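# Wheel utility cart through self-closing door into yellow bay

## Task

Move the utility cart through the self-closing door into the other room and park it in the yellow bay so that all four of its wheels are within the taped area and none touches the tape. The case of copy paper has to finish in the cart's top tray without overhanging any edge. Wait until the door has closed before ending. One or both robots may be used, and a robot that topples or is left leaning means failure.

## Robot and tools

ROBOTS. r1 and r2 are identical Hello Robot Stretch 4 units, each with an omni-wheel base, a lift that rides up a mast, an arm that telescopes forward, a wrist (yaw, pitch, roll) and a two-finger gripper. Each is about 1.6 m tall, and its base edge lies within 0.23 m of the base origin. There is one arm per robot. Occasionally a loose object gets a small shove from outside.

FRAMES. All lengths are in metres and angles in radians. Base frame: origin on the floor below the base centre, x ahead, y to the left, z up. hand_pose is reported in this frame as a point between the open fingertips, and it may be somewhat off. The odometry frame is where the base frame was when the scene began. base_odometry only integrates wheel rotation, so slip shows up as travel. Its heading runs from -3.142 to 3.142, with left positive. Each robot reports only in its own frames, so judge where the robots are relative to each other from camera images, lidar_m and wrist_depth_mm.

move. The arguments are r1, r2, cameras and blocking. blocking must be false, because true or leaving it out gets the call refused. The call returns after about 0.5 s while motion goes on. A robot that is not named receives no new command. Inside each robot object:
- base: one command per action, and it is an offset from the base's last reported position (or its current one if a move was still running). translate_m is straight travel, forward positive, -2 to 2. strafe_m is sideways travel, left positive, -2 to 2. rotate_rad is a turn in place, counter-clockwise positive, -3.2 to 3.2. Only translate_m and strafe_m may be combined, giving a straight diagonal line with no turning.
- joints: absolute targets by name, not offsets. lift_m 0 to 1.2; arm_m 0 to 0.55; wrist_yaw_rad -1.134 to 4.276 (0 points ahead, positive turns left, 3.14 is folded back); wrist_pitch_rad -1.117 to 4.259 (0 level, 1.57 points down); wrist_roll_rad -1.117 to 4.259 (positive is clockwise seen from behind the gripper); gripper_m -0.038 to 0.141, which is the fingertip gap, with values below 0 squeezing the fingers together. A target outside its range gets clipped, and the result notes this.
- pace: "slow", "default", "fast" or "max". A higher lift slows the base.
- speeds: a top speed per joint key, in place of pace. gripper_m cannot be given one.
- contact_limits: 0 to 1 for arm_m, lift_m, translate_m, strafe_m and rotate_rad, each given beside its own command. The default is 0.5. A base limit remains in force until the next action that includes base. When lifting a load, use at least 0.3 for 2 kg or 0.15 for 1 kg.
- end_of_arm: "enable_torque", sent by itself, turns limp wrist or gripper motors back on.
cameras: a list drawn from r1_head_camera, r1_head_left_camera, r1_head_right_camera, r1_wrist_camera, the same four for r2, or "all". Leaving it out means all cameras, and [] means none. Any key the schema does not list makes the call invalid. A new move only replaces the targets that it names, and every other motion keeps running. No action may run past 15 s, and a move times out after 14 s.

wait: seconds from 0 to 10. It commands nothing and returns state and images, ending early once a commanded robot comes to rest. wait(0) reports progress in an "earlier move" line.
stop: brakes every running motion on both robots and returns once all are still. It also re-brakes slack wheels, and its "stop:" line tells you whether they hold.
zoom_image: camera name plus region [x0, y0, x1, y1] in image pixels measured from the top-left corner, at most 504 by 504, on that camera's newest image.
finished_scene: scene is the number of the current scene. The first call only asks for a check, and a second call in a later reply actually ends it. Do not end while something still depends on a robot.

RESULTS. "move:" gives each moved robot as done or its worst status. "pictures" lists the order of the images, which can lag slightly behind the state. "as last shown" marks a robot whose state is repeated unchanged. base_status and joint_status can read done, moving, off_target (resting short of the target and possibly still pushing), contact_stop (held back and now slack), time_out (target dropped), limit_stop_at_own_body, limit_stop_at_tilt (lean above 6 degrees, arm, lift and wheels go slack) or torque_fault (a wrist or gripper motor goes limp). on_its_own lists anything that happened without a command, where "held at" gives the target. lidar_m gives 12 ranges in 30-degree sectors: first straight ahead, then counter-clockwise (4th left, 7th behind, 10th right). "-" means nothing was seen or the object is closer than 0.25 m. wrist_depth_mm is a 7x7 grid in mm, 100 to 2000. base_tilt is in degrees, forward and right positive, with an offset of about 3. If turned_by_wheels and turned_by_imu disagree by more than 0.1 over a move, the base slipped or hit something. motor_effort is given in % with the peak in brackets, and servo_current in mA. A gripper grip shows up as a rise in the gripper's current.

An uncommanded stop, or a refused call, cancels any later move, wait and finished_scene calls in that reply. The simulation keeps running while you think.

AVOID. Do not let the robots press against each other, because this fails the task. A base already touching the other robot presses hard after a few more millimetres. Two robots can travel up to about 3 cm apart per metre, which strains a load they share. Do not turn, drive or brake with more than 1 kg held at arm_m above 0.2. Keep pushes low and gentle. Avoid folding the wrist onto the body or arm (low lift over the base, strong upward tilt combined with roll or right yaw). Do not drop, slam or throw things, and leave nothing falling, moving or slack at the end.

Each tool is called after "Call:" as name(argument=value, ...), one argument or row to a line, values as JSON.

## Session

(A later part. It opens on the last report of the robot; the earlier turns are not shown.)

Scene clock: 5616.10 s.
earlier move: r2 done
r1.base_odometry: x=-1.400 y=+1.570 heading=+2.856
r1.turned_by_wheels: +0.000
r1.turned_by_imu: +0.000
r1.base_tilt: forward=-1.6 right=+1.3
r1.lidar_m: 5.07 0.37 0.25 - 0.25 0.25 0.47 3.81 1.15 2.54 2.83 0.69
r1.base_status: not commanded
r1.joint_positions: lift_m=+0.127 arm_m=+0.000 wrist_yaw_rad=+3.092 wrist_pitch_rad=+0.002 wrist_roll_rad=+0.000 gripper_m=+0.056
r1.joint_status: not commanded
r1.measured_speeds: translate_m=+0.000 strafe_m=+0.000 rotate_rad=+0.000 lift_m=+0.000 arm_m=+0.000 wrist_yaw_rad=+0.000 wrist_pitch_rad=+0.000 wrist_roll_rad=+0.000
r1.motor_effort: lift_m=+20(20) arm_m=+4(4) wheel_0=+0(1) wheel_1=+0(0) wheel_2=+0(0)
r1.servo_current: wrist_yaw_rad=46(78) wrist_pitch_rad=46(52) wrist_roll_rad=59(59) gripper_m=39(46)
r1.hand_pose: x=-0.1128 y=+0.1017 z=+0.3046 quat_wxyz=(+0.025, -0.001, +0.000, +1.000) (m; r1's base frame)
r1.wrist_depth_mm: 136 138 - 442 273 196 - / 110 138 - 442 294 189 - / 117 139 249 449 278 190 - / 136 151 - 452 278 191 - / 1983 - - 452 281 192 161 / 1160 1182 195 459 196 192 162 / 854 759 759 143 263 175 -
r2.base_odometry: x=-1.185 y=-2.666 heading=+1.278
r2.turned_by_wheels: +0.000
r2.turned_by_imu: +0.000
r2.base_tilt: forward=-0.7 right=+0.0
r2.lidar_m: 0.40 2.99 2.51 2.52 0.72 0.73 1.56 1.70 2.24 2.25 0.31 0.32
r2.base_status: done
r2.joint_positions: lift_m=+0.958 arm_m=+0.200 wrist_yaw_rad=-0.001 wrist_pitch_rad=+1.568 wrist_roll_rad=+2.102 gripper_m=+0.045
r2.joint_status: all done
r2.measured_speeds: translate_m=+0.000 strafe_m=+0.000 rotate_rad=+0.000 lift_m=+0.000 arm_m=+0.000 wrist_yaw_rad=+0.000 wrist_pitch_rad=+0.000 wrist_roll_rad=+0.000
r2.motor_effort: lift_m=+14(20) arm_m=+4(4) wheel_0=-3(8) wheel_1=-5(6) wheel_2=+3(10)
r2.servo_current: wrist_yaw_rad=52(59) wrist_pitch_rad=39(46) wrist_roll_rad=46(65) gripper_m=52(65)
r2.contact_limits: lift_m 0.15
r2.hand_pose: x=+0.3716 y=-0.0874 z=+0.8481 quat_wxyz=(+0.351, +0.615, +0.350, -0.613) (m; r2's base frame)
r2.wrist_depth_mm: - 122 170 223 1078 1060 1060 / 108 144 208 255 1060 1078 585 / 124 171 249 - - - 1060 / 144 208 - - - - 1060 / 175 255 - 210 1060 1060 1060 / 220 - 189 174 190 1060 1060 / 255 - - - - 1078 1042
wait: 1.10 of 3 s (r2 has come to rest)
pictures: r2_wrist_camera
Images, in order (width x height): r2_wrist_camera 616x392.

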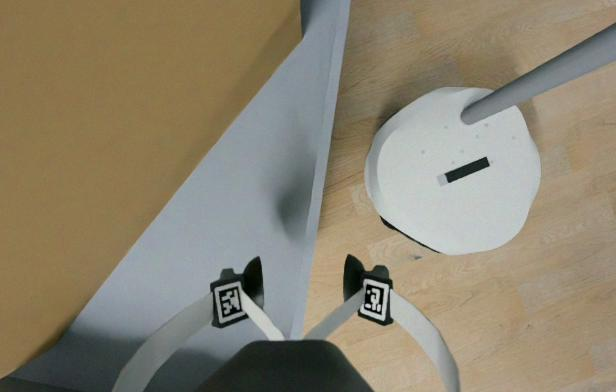

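Call:
move(
  r2={"joints": {"lift_m": 0.94}, "contact_limits": {"lift_m": 0.15}},
  blocking=false,
  cameras=[],
)

Call:
move(
  r2={"joints": {"gripper_m": -0.038}},
  blocking=false,
  cameras=[],
)

Call:
wait(
  seconds=2,
  cameras=[],
)

Call:
move(
  r2={"base": {"translate_m": -0.27, "strafe_m": 0.05}, "pace": "slow"},
  blocking=false,
  cameras=[],
)

Call:
wait(
  seconds=6,
  cameras=["r2_wrist_camera"],
)

Scene clock: 5624.23 s.
move: r2 moving
r1.base_odometry: x=-1.400 y=+1.570 heading=+2.856
r1.turned_by_wheels: +0.000
r1.turned_by_imu: +0.000
r1.base_tilt: forward=-1.6 right=+1.3
r1.lidar_m: 5.06 0.37 0.25 - 0.25 0.25 0.46 3.81 1.15 2.54 2.83 0.70
r1.base_status: not commanded
r1.joint_positions: lift_m=+0.127 arm_m=+0.000 wrist_yaw_rad=+3.092 wrist_pitch_rad=+0.002 wrist_roll_rad=+0.000 gripper_m=+0.056
r1.joint_status: not commanded
r1.measured_speeds: translate_m=+0.000 strafe_m=+0.000 rotate_rad=+0.000 lift_m=+0.000 arm_m=+0.000 wrist_yaw_rad=+0.000 wrist_pitch_rad=+0.000 wrist_roll_rad=+0.000
r1.motor_effort: lift_m=+20(20) arm_m=+4(4) wheel_0=+0(0) wheel_1=+0(0) wheel_2=+0(0)
r1.servo_current: wrist_yaw_rad=52(65) wrist_pitch_rad=46(46) wrist_roll_rad=26(59) gripper_m=39(46)
r1.hand_pose: x=-0.1128 y=+0.1017 z=+0.3046 quat_wxyz=(+0.025, -0.001, +0.000, +1.000) (m; r1's base frame)
r1.wrist_depth_mm: 136 138 - 442 273 196 - / 110 138 - 449 293 189 - / 117 139 248 452 277 190 - / 137 151 - 452 278 191 - / 1921 - - 455 279 191 162 / 1182 1182 194 462 197 191 162 / 854 741 750 143 264 175 -
r2.base_odometry: x=-1.185 y=-2.666 heading=+1.278
r2.turned_by_wheels: +0.000
r2.turned_by_imu: +0.000
r2.base_tilt: forward=-0.7 right=+0.1
r2.lidar_m: 0.38 3.04 2.50 2.51 0.72 0.73 1.54 1.72 2.24 2.24 0.31 0.31
r2.base_status: not commanded
r2.joint_positions: lift_m=+0.940 arm_m=+0.200 wrist_yaw_rad=-0.001 wrist_pitch_rad=+1.568 wrist_roll_rad=+2.102 gripper_m=+0.045
r2.joint_status: lift_m moving
r2.measured_speeds: translate_m=+0.000 strafe_m=+0.000 rotate_rad=+0.000 lift_m=-0.003 arm_m=+0.000 wrist_yaw_rad=+0.000 wrist_pitch_rad=+0.000 wrist_roll_rad=+0.000
r2.motor_effort: lift_m=+13(15) arm_m=+4(4) wheel_0=-3(3) wheel_1=-5(5) wheel_2=+4(4)
r2.servo_current: wrist_yaw_rad=39(52) wrist_pitch_rad=33(46) wrist_roll_rad=59(59) gripper_m=65(65)
r2.contact_limits: lift_m 0.15
r2.hand_pose: x=+0.3716 y=-0.0874 z=+0.8301 quat_wxyz=(+0.351, +0.615, +0.350, -0.613) (m; r2's base frame)
r2.wrist_depth_mm: - 122 169 222 1042 1042 1042 / 110 144 208 - 1042 1042 591 / 123 171 238 - - - 1042 / 144 206 - - - - 1042 / 175 242 - - 1042 1042 1042 / 220 - 189 193 190 1060 1025 / - - - - - 1025 1042
pictures: none
No camera images: "cameras" was empty.

Scene clock: 5624.73 s.
earlier move: r2 done
move: r2 moving
r1.base_odometry: x=-1.400 y=+1.570 heading=+2.856
r1.turned_by_wheels: +0.000
r1.turned_by_imu: +0.000
r1.base_tilt: forward=-1.6 right=+1.3
r1.lidar_m: 5.07 0.38 0.25 - 0.25 0.25 0.48 3.81 1.17 2.56 2.84 0.69
r1.base_status: not commanded
r1.joint_positions: lift_m=+0.127 arm_m=+0.000 wrist_yaw_rad=+3.092 wrist_pitch_rad=+0.002 wrist_roll_rad=+0.000 gripper_m=+0.056
r1.joint_status: not commanded
r1.measured_speeds: translate_m=+0.000 strafe_m=+0.000 rotate_rad=+0.000 lift_m=+0.000 arm_m=+0.000 wrist_yaw_rad=+0.000 wrist_pitch_rad=+0.000 wrist_roll_rad=+0.000
r1.motor_effort: lift_m=+20(20) arm_m=+4(4) wheel_0=+0(1) wheel_1=+0(0) wheel_2=+0(0)
r1.servo_current: wrist_yaw_rad=39(65) wrist_pitch_rad=39(46) wrist_roll_rad=46(65) gripper_m=39(46)
r1.hand_pose: x=-0.1128 y=+0.1017 z=+0.3046 quat_wxyz=(+0.025, -0.001, +0.000, +1.000) (m; r1's base frame)
r1.wrist_depth_mm: 136 138 - 439 274 196 - / 110 139 - 445 293 190 - / 117 139 248 449 277 191 - / 136 151 - 449 279 191 - / 1983 - - 452 279 192 162 / 1205 1205 195 459 197 191 161 / 854 750 759 144 264 176 -
r2.base_odometry: x=-1.185 y=-2.666 heading=+1.278
r2.turned_by_wheels: +0.000
r2.turned_by_imu: +0.000
r2.base_tilt: forward=-0.7 right=+0.1
r2.lidar_m: 0.35 3.01 2.52 2.51 0.72 0.69 1.52 1.69 2.23 2.24 0.29 0.32
r2.base_status: not commanded
r2.joint_positions: lift_m=+0.940 arm_m=+0.200 wrist_yaw_rad=-0.001 wrist_pitch_rad=+1.568 wrist_roll_rad=+2.102 gripper_m=+0.025
r2.joint_status: gripper_m moving; the others done
r2.measured_speeds: translate_m=+0.000 strafe_m=+0.000 rotate_rad=+0.000 lift_m=+0.000 arm_m=+0.000 wrist_yaw_rad=+0.000 wrist_pitch_rad=+0.000 wrist_roll_rad=+0.000
r2.motor_effort: lift_m=+14(14) arm_m=+4(4) wheel_0=-3(3) wheel_1=-5(5) wheel_2=+3(4)
r2.servo_current: wrist_yaw_rad=46(52) wrist_pitch_rad=39(46) wrist_roll_rad=52(65) gripper_m=130(137)
r2.contact_limits: lift_m 0.15
r2.hand_pose: x=+0.3716 y=-0.0874 z=+0.8301 quat_wxyz=(+0.351, +0.615, +0.350, -0.613) (m; r2's base frame)
r2.wrist_depth_mm: - 122 169 223 1060 1060 1042 / 110 144 208 - 1060 1042 585 / 124 171 239 - - - 1042 / 144 207 - - - - 1025 / 174 243 - 212 1025 1042 1042 / 220 - 189 193 189 1025 1042 / - - - - - 1042 1042
pictures: none
No camera images: "cameras" was empty.

Scene clock: 5625.77 s.
earlier move: r2 done
r1.base_odometry: x=-1.400 y=+1.570 heading=+2.856
r1.turned_by_wheels: +0.000
r1.turned_by_imu: +0.000
r1.base_tilt: forward=-1.6 right=+1.3
r1.lidar_m: 5.06 0.37 0.25 - 0.25 0.25 0.47 3.82 1.14 2.56 2.84 0.70
r1.base_status: not commanded
r1.joint_positions: lift_m=+0.127 arm_m=+0.000 wrist_yaw_rad=+3.092 wrist_pitch_rad=+0.002 wrist_roll_rad=+0.000 gripper_m=+0.056
r1.joint_status: not commanded
r1.measured_speeds: translate_m=+0.000 strafe_m=+0.000 rotate_rad=+0.000 lift_m=+0.000 arm_m=+0.000 wrist_yaw_rad=+0.000 wrist_pitch_rad=+0.000 wrist_roll_rad=+0.000
r1.motor_effort: lift_m=+20(20) arm_m=+4(4) wheel_0=+0(1) wheel_1=+0(0) wheel_2=+0(0)
r1.servo_current: wrist_yaw_rad=52(65) wrist_pitch_rad=46(52) wrist_roll_rad=52(65) gripper_m=46(46)
r1.hand_pose: x=-0.1128 y=+0.1017 z=+0.3046 quat_wxyz=(+0.025, -0.001, +0.000, +1.000) (m; r1's base frame)
r1.wrist_depth_mm: 136 138 - 442 274 196 - / 110 138 - 449 293 190 - / 117 139 249 449 277 190 - / 136 151 - 449 279 191 - / 1921 - - 455 281 191 161 / 1205 1182 194 459 197 191 162 / 842 750 759 143 264 175 -
r2.base_odometry: x=-1.185 y=-2.666 heading=+1.278
r2.turned_by_wheels: +0.000
r2.turned_by_imu: +0.000
r2.base_tilt: forward=-0.7 right=+0.0
r2.lidar_m: 0.36 2.98 2.51 2.49 0.72 0.72 1.52 1.68 2.24 2.23 0.30 0.31
r2.base_status: not commanded
r2.joint_positions: lift_m=+0.940 arm_m=+0.200 wrist_yaw_rad=-0.001 wrist_pitch_rad=+1.568 wrist_roll_rad=+2.102 gripper_m=-0.036
r2.joint_status: all done
r2.measured_speeds: translate_m=+0.000 strafe_m=+0.000 rotate_rad=+0.000 lift_m=+0.000 arm_m=+0.000 wrist_yaw_rad=+0.000 wrist_pitch_rad=+0.000 wrist_roll_rad=+0.000
r2.motor_effort: lift_m=+18(18) arm_m=+4(4) wheel_0=-3(4) wheel_1=-5(6) wheel_2=+3(4)
r2.servo_current: wrist_yaw_rad=52(52) wrist_pitch_rad=39(46) wrist_roll_rad=46(65) gripper_m=130(247)
r2.contact_limits: lift_m 0.15
r2.hand_pose: x=+0.3716 y=-0.0874 z=+0.8298 quat_wxyz=(+0.351, +0.615, +0.350, -0.613) (m; r2's base frame)
r2.wrist_depth_mm: - 124 173 229 1042 1042 1042 / 109 145 206 - 1042 1042 1025 / 124 174 246 - - - 1042 / 144 206 - - - - 1025 / 174 241 - 202 1042 1042 1060 / 220 - 183 199 178 1042 1042 / - - - - 1042 1042 1025
wait: 1.03 of 2 s (r2 has come to rest)
pictures: none
No camera images: "cameras" was empty.

Scene clock: 5626.27 s.
move: r2 moving
r1.base_odometry: x=-1.400 y=+1.570 heading=+2.856
r1.turned_by_wheels: +0.000
r1.turned_by_imu: +0.000
r1.base_tilt: forward=-1.6 right=+1.2
r1.lidar_m: 5.06 0.36 0.25 - 0.25 0.25 0.46 3.81 1.14 2.54 0.90 0.68
r1.base_status: not commanded
r1.joint_positions: lift_m=+0.127 arm_m=+0.000 wrist_yaw_rad=+3.092 wrist_pitch_rad=+0.002 wrist_roll_rad=+0.000 gripper_m=+0.056
r1.joint_status: not commanded
r1.measured_speeds: translate_m=+0.000 strafe_m=+0.000 rotate_rad=+0.000 lift_m=+0.000 arm_m=+0.000 wrist_yaw_rad=+0.000 wrist_pitch_rad=+0.000 wrist_roll_rad=+0.000
r1.motor_effort: lift_m=+20(20) arm_m=+4(4) wheel_0=+1(1) wheel_1=+0(0) wheel_2=+0(0)
r1.servo_current: wrist_yaw_rad=46(65) wrist_pitch_rad=46(46) wrist_roll_rad=59(59) gripper_m=39(46)
r1.hand_pose: x=-0.1128 y=+0.1017 z=+0.3046 quat_wxyz=(+0.025, -0.001, +0.000, +1.000) (m; r1's base frame)
r1.wrist_depth_mm: 136 138 - 439 274 196 - / 110 138 - 445 293 190 - / 117 139 248 445 277 190 - / 136 151 - 449 278 191 - / 1983 - - 452 278 191 162 / 1205 1205 195 459 196 192 161 / 842 759 759 143 264 175 -
r2.base_odometry: x=-1.191 y=-2.678 heading=+1.278
r2.turned_by_wheels: +0.000
r2.turned_by_imu: +0.000
r2.base_tilt: forward=-0.6 right=+0.1
r2.lidar_m: 0.38 3.01 2.48 2.51 0.70 0.70 1.53 1.69 2.23 2.24 0.33 0.32
r2.base_status: translate_m moving; strafe_m moving
r2.joint_positions: lift_m=+0.940 arm_m=+0.200 wrist_yaw_rad=-0.001 wrist_pitch_rad=+1.568 wrist_roll_rad=+2.102 gripper_m=-0.036
r2.joint_status: not commanded
r2.measured_speeds: translate_m=-0.049 strafe_m=+0.009 rotate_rad=-0.001 lift_m=+0.000 arm_m=+0.000 wrist_yaw_rad=+0.000 wrist_pitch_rad=+0.000 wrist_roll_rad=+0.000
r2.motor_effort: lift_m=+18(18) arm_m=+3(4) wheel_0=-8(9) wheel_1=-8(8) wheel_2=+9(11)
r2.servo_current: wrist_yaw_rad=52(59) wrist_pitch_rad=39(46) wrist_roll_rad=39(59) gripper_m=130(137)
r2.contact_limits: lift_m 0.15
r2.hand_pose: x=+0.3716 y=-0.0874 z=+0.8298 quat_wxyz=(+0.351, +0.615, +0.350, -0.613) (m; r2's base frame)
r2.wrist_depth_mm: - 127 175 213 1042 1025 1025 / 112 147 216 - 1042 1025 1042 / 132 177 248 - 1042 - 1025 / 151 218 - - 1060 - 1042 / 183 249 - 211 1042 1025 1042 / 220 - 180 191 179 1042 1060 / - - - - - - 1025
pictures: none
No camera images: "cameras" was empty.

Scene clock: 5629.77 s.
earlier move: r2 done
r1.base_odometry: x=-1.400 y=+1.570 heading=+2.856
r1.turned_by_wheels: +0.000
r1.turned_by_imu: +0.000
r1.base_tilt: forward=-1.6 right=+1.3
r1.lidar_m: 5.07 0.38 0.25 - 0.25 0.25 0.46 3.81 1.15 2.56 0.52 0.51
r1.base_status: not commanded
r1.joint_positions: lift_m=+0.127 arm_m=+0.000 wrist_yaw_rad=+3.092 wrist_pitch_rad=+0.002 wrist_roll_rad=+0.000 gripper_m=+0.056
r1.joint_status: not commanded
r1.measured_speeds: translate_m=+0.000 strafe_m=+0.000 rotate_rad=+0.000 lift_m=+0.000 arm_m=+0.000 wrist_yaw_rad=+0.000 wrist_pitch_rad=+0.000 wrist_roll_rad=+0.000
r1.motor_effort: lift_m=+20(20) arm_m=+4(4) wheel_0=+0(1) wheel_1=+0(0) wheel_2=+0(0)
r1.servo_current: wrist_yaw_rad=46(72) wrist_pitch_rad=39(52) wrist_roll_rad=59(72) gripper_m=46(52)
r1.hand_pose: x=-0.1128 y=+0.1017 z=+0.3046 quat_wxyz=(+0.025, -0.001, +0.000, +1.000) (m; r1's base frame)
r1.wrist_depth_mm: 136 138 - 445 273 196 - / 110 138 - 442 293 189 - / 117 139 249 445 278 190 - / 137 151 - 449 279 192 - / 1983 - - 455 278 191 162 / 1182 1182 195 459 197 191 161 / 842 759 759 143 265 175 -
r2.base_odometry: x=-1.311 y=-2.910 heading=+1.278
r2.turned_by_wheels: +0.000
r2.turned_by_imu: +0.001
r2.base_tilt: forward=-0.7 right=+0.1
r2.lidar_m: 0.37 3.02 2.54 0.66 0.50 0.58 1.25 1.36 2.26 2.24 0.32 0.33
r2.base_status: done
r2.joint_positions: lift_m=+0.940 arm_m=+0.200 wrist_yaw_rad=-0.001 wrist_pitch_rad=+1.567 wrist_roll_rad=+2.102 gripper_m=-0.036
r2.joint_status: not commanded
r2.measured_speeds: translate_m=+0.000 strafe_m=+0.000 rotate_rad=+0.000 lift_m=+0.000 arm_m=+0.000 wrist_yaw_rad=+0.000 wrist_pitch_rad=+0.000 wrist_roll_rad=+0.000
r2.motor_effort: lift_m=+18(18) arm_m=+4(4) wheel_0=-3(11) wheel_1=-6(8) wheel_2=+8(12)
r2.servo_current: wrist_yaw_rad=52(59) wrist_pitch_rad=46(46) wrist_roll_rad=52(59) gripper_m=117(137)
r2.contact_limits: lift_m 0.15
r2.hand_pose: x=+0.3718 y=-0.0874 z=+0.8298 quat_wxyz=(+0.351, +0.615, +0.350, -0.613) (m; r2's base frame)
r2.wrist_depth_mm: - 126 182 225 1042 1025 1025 / 111 147 212 - 1025 1025 1042 / 124 173 244 - 1042 - 1025 / 142 208 - - 1042 - 1025 / 167 236 - 210 1042 1060 1025 / 203 - 182 201 178 1042 1025 / 235 - - - - 1042 1042
wait: 3.50 of 6 s (r2 has come to rest)
pictures: r2_wrist_camera
Images, in order (width x height): r2_wrist_camera 616x392.

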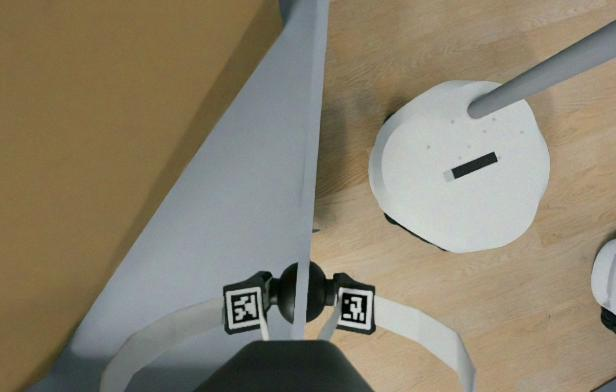

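Call:
move(
  r2={"base": {"translate_m": -0.2085, "strafe_m": -0.013}, "pace": "slow"},
  blocking=false,
  cameras=[],
)

Call:
wait(
  seconds=6,
  cameras=["r2_wrist_camera"],
)

Scene clock: 5674.83 s.
move: r2 moving
r1.base_odometry: x=-1.400 y=+1.570 heading=+2.856
r1.turned_by_wheels: +0.000
r1.turned_by_imu: +0.000
r1.base_tilt: forward=-1.6 right=+1.3
r1.lidar_m: 5.06 0.36 0.25 - 0.25 0.25 0.46 3.81 1.13 2.56 0.49 0.48
r1.base_status: not commanded
r1.joint_positions: lift_m=+0.127 arm_m=+0.000 wrist_yaw_rad=+3.092 wrist_pitch_rad=+0.002 wrist_roll_rad=+0.000 gripper_m=+0.056
r1.joint_status: not commanded
r1.measured_speeds: translate_m=+0.000 strafe_m=+0.000 rotate_rad=+0.000 lift_m=+0.000 arm_m=+0.000 wrist_yaw_rad=+0.000 wrist_pitch_rad=+0.000 wrist_roll_rad=+0.000
r1.motor_effort: lift_m=+20(20) arm_m=+4(4) wheel_0=+0(1) wheel_1=+0(0) wheel_2=+0(0)
r1.servo_current: wrist_yaw_rad=52(59) wrist_pitch_rad=39(46) wrist_roll_rad=39(72) gripper_m=39(46)
r1.hand_pose: x=-0.1128 y=+0.1017 z=+0.3046 quat_wxyz=(+0.025, -0.001, +0.000, +1.000) (m; r1's base frame)
r1.wrist_depth_mm: 136 138 - 439 274 196 - / 110 139 - 445 293 190 - / 117 139 249 449 278 190 - / 136 150 - 452 278 191 - / 1921 - - 452 279 191 162 / 1182 1182 195 462 196 192 161 / 842 750 759 143 263 175 -
r2.base_odometry: x=-1.314 y=-2.922 heading=+1.278
r2.turned_by_wheels: +0.000
r2.turned_by_imu: +0.001
r2.base_tilt: forward=-0.7 right=+0.1
r2.lidar_m: 0.36 3.02 2.52 0.66 0.49 0.63 1.26 1.39 2.23 2.22 0.35 0.34
r2.base_status: translate_m moving; strafe_m moving
r2.joint_positions: lift_m=+0.940 arm_m=+0.200 wrist_yaw_rad=-0.001 wrist_pitch_rad=+1.567 wrist_roll_rad=+2.102 gripper_m=-0.036
r2.joint_status: not commanded
r2.measured_speeds: translate_m=-0.049 strafe_m=-0.003 rotate_rad=+0.000 lift_m=+0.000 arm_m=+0.000 wrist_yaw_rad=+0.000 wrist_pitch_rad=+0.000 wrist_roll_rad=+0.000
r2.motor_effort: lift_m=+18(18) arm_m=+4(4) wheel_0=-6(9) wheel_1=-7(9) wheel_2=+12(13)
r2.servo_current: wrist_yaw_rad=33(52) wrist_pitch_rad=33(52) wrist_roll_rad=46(52) gripper_m=117(130)
r2.contact_limits: lift_m 0.15
r2.hand_pose: x=+0.3718 y=-0.0874 z=+0.8298 quat_wxyz=(+0.351, +0.615, +0.350, -0.613) (m; r2's base frame)
r2.wrist_depth_mm: - 129 180 218 1025 1042 1025 / 113 148 222 - 1042 1025 1025 / 129 176 247 - 1042 - 1025 / 145 210 - 1042 1042 - 1025 / 170 240 - 213 1042 1042 1025 / 202 155 182 192 179 1042 1042 / 242 - - - - - 1042
pictures: none
No camera images: "cameras" was empty.

Scene clock: 5677.70 s.
earlier move: r2 done
r1.base_odometry: x=-1.400 y=+1.570 heading=+2.856
r1.turned_by_wheels: +0.000
r1.turned_by_imu: +0.000
r1.base_tilt: forward=-1.6 right=+1.3
r1.lidar_m: 5.05 0.37 0.25 - 0.25 0.25 0.48 3.79 1.13 0.51 0.40 0.50
r1.base_status: not commanded
r1.joint_positions: lift_m=+0.127 arm_m=+0.000 wrist_yaw_rad=+3.092 wrist_pitch_rad=+0.002 wrist_roll_rad=+0.000 gripper_m=+0.056
r1.joint_status: not commanded
r1.measured_speeds: translate_m=+0.000 strafe_m=+0.000 rotate_rad=+0.000 lift_m=+0.000 arm_m=+0.000 wrist_yaw_rad=+0.000 wrist_pitch_rad=+0.000 wrist_roll_rad=+0.000
r1.motor_effort: lift_m=+20(20) arm_m=+4(4) wheel_0=+0(1) wheel_1=+0(0) wheel_2=+0(0)
r1.servo_current: wrist_yaw_rad=39(65) wrist_pitch_rad=39(52) wrist_roll_rad=46(72) gripper_m=39(46)
r1.hand_pose: x=-0.1128 y=+0.1017 z=+0.3046 quat_wxyz=(+0.025, -0.001, +0.000, +1.000) (m; r1's base frame)
r1.wrist_depth_mm: 136 138 - 442 274 196 - / 110 138 - 445 293 190 - / 117 139 249 449 278 191 - / 136 151 - 452 278 191 - / 1921 - - 455 279 191 161 / 1205 1205 195 455 196 191 161 / 842 759 750 143 263 176 -
r2.base_odometry: x=-1.358 y=-3.113 heading=+1.278
r2.turned_by_wheels: +0.000
r2.turned_by_imu: +0.001
r2.base_tilt: forward=-0.7 right=+0.1
r2.lidar_m: 0.36 3.09 2.57 0.43 0.43 1.30 1.05 1.16 1.92 2.16 0.37 0.32
r2.base_status: done
r2.joint_positions: lift_m=+0.940 arm_m=+0.200 wrist_yaw_rad=-0.001 wrist_pitch_rad=+1.567 wrist_roll_rad=+2.102 gripper_m=-0.037
r2.joint_status: not commanded
r2.measured_speeds: translate_m=+0.000 strafe_m=+0.000 rotate_rad=+0.000 lift_m=+0.000 arm_m=+0.000 wrist_yaw_rad=+0.000 wrist_pitch_rad=+0.000 wrist_roll_rad=+0.000
r2.motor_effort: lift_m=+18(18) arm_m=+4(4) wheel_0=-1(9) wheel_1=-5(9) wheel_2=+8(13)
r2.servo_current: wrist_yaw_rad=46(59) wrist_pitch_rad=39(52) wrist_roll_rad=39(59) gripper_m=124(130)
r2.contact_limits: lift_m 0.15
r2.hand_pose: x=+0.3718 y=-0.0874 z=+0.8298 quat_wxyz=(+0.352, +0.615, +0.350, -0.613) (m; r2's base frame)
r2.wrist_depth_mm: 111 137 205 1025 1042 1025 1025 / 116 147 227 1042 1025 1042 1025 / 129 178 247 1042 1025 - 1025 / 137 201 - 1042 1042 - 1042 / 158 226 - 216 1025 1042 1042 / 181 241 182 199 177 1042 931 / 208 - - - 1042 1025 891
wait: 2.87 of 6 s (r2 has come to rest)
pictures: r2_wrist_camera
Images, in order (width x height): r2_wrist_camera 616x392.

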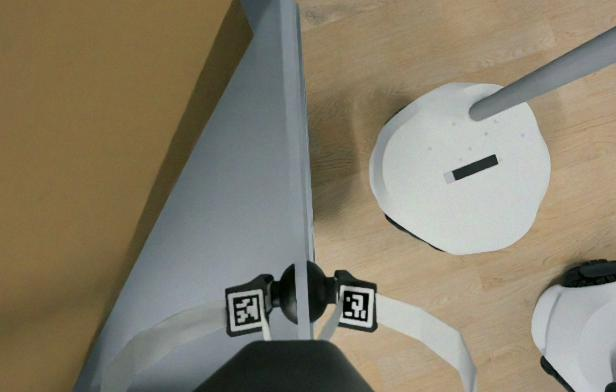

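Call:
move(
  r2={"base": {"translate_m": -0.25, "strafe_m": 0.028}, "pace": "slow"},
  blocking=false,
  cameras=[],
)

Call:
wait(
  seconds=6,
  cameras=["r2_wrist_camera"],
)

Scene clock: 5694.63 s.
move: r2 moving
r1.base_odometry: x=-1.400 y=+1.570 heading=+2.856
r1.turned_by_wheels: +0.000
r1.turned_by_imu: +0.000
r1.base_tilt: forward=-1.6 right=+1.3
r1.lidar_m: 5.06 0.39 0.25 - 0.25 0.25 0.45 3.81 1.15 0.50 0.41 0.50
r1.base_status: not commanded
r1.joint_positions: lift_m=+0.127 arm_m=+0.000 wrist_yaw_rad=+3.092 wrist_pitch_rad=+0.002 wrist_roll_rad=+0.000 gripper_m=+0.056
r1.joint_status: not commanded
r1.measured_speeds: translate_m=+0.000 strafe_m=+0.000 rotate_rad=+0.000 lift_m=+0.000 arm_m=+0.000 wrist_yaw_rad=+0.000 wrist_pitch_rad=+0.000 wrist_roll_rad=+0.000
r1.motor_effort: lift_m=+20(20) arm_m=+4(4) wheel_0=+0(0) wheel_1=+0(0) wheel_2=+0(0)
r1.servo_current: wrist_yaw_rad=59(72) wrist_pitch_rad=39(52) wrist_roll_rad=39(59) gripper_m=39(46)
r1.hand_pose: x=-0.1128 y=+0.1017 z=+0.3046 quat_wxyz=(+0.025, -0.001, +0.000, +1.000) (m; r1's base frame)
r1.wrist_depth_mm: 136 138 - 439 274 196 - / 110 139 - 449 293 189 - / 117 139 248 452 278 191 - / 136 151 - 452 278 191 - / 1921 - - 455 281 192 161 / 1182 1229 195 462 197 191 161 / 831 759 750 143 263 176 -
r2.base_odometry: x=-1.363 y=-3.125 heading=+1.278
r2.turned_by_wheels: +0.000
r2.turned_by_imu: +0.000
r2.base_tilt: forward=-0.7 right=+0.0
r2.lidar_m: 0.36 3.09 2.58 0.44 0.43 1.31 1.05 1.16 1.90 2.17 0.38 0.35
r2.base_status: translate_m moving; strafe_m moving
r2.joint_positions: lift_m=+0.940 arm_m=+0.200 wrist_yaw_rad=-0.001 wrist_pitch_rad=+1.567 wrist_roll_rad=+2.101 gripper_m=-0.037
r2.joint_status: not commanded
r2.measured_speeds: translate_m=-0.048 strafe_m=+0.005 rotate_rad=+0.000 lift_m=+0.000 arm_m=+0.000 wrist_yaw_rad=+0.000 wrist_pitch_rad=+0.000 wrist_roll_rad=-0.001
r2.motor_effort: lift_m=+18(18) arm_m=+4(4) wheel_0=-8(8) wheel_1=-7(8) wheel_2=+11(13)
r2.servo_current: wrist_yaw_rad=46(52) wrist_pitch_rad=46(46) wrist_roll_rad=46(59) gripper_m=117(124)
r2.contact_limits: lift_m 0.15
r2.hand_pose: x=+0.3718 y=-0.0874 z=+0.8298 quat_wxyz=(+0.352, +0.615, +0.351, -0.613) (m; r2's base frame)
r2.wrist_depth_mm: 110 140 197 1042 1025 1025 1025 / 116 154 233 1042 1042 1025 1025 / 132 182 252 1042 1042 - 1042 / 143 205 - 1060 1042 - 1025 / 162 230 - 213 1060 1042 1008 / 185 246 182 198 179 1042 946 / 208 145 - - - - 878
pictures: none
No camera images: "cameras" was empty.

Scene clock: 5697.93 s.
earlier move: r2 done
r1.base_odometry: x=-1.400 y=+1.570 heading=+2.856
r1.turned_by_wheels: +0.000
r1.turned_by_imu: +0.000
r1.base_tilt: forward=-1.6 right=+1.3
r1.lidar_m: 5.07 0.38 0.25 - 0.25 0.25 0.46 3.79 1.14 0.38 0.39 0.67
r1.base_status: not commanded
r1.joint_positions: lift_m=+0.127 arm_m=+0.000 wrist_yaw_rad=+3.092 wrist_pitch_rad=+0.002 wrist_roll_rad=+0.000 gripper_m=+0.056
r1.joint_status: not commanded
r1.measured_speeds: translate_m=+0.000 strafe_m=+0.000 rotate_rad=+0.000 lift_m=+0.000 arm_m=+0.000 wrist_yaw_rad=+0.000 wrist_pitch_rad=+0.000 wrist_roll_rad=+0.000
r1.motor_effort: lift_m=+20(20) arm_m=+4(4) wheel_0=+0(1) wheel_1=+0(0) wheel_2=+0(0)
r1.servo_current: wrist_yaw_rad=59(72) wrist_pitch_rad=39(52) wrist_roll_rad=52(72) gripper_m=39(52)
r1.hand_pose: x=-0.1128 y=+0.1017 z=+0.3046 quat_wxyz=(+0.025, -0.001, +0.000, +1.000) (m; r1's base frame)
r1.wrist_depth_mm: 136 138 - 442 274 197 - / 110 138 - 445 293 190 - / 117 139 248 445 278 191 - / 137 151 - 449 279 191 - / 1983 - - 452 278 191 161 / 1205 1182 195 459 197 191 161 / 842 750 759 143 265 175 -
r2.base_odometry: x=-1.457 y=-3.344 heading=+1.278
r2.turned_by_wheels: +0.000
r2.turned_by_imu: +0.000
r2.base_tilt: forward=-0.6 right=+0.1
r2.lidar_m: 0.36 3.10 0.41 0.39 0.83 3.76 0.82 0.91 1.48 2.14 0.40 0.35
r2.base_status: done
r2.joint_positions: lift_m=+0.940 arm_m=+0.200 wrist_yaw_rad=-0.001 wrist_pitch_rad=+1.567 wrist_roll_rad=+2.101 gripper_m=-0.037
r2.joint_status: not commanded
r2.measured_speeds: translate_m=+0.000 strafe_m=+0.000 rotate_rad=+0.000 lift_m=+0.000 arm_m=+0.000 wrist_yaw_rad=+0.000 wrist_pitch_rad=+0.000 wrist_roll_rad=+0.000
r2.motor_effort: lift_m=+18(18) arm_m=+4(4) wheel_0=-6(14) wheel_1=-3(8) wheel_2=+5(13)
r2.servo_current: wrist_yaw_rad=46(65) wrist_pitch_rad=46(46) wrist_roll_rad=52(59) gripper_m=124(130)
r2.contact_limits: lift_m 0.15
r2.hand_pose: x=+0.3718 y=-0.0874 z=+0.8298 quat_wxyz=(+0.352, +0.615, +0.351, -0.613) (m; r2's base frame)
r2.wrist_depth_mm: 116 155 210 1042 1042 1025 1042 / 123 175 245 1042 1042 1042 591 / 134 197 - 1060 1025 - 1025 / 146 208 - 1042 1042 - 1042 / 162 235 - 213 1042 1042 1025 / 178 235 181 196 179 1042 1042 / 194 241 - - 1042 831 820
wait: 3.30 of 6 s (r2 has come to rest)
pictures: r2_wrist_camera
Images, in order (width x height): r2_wrist_camera 616x392.

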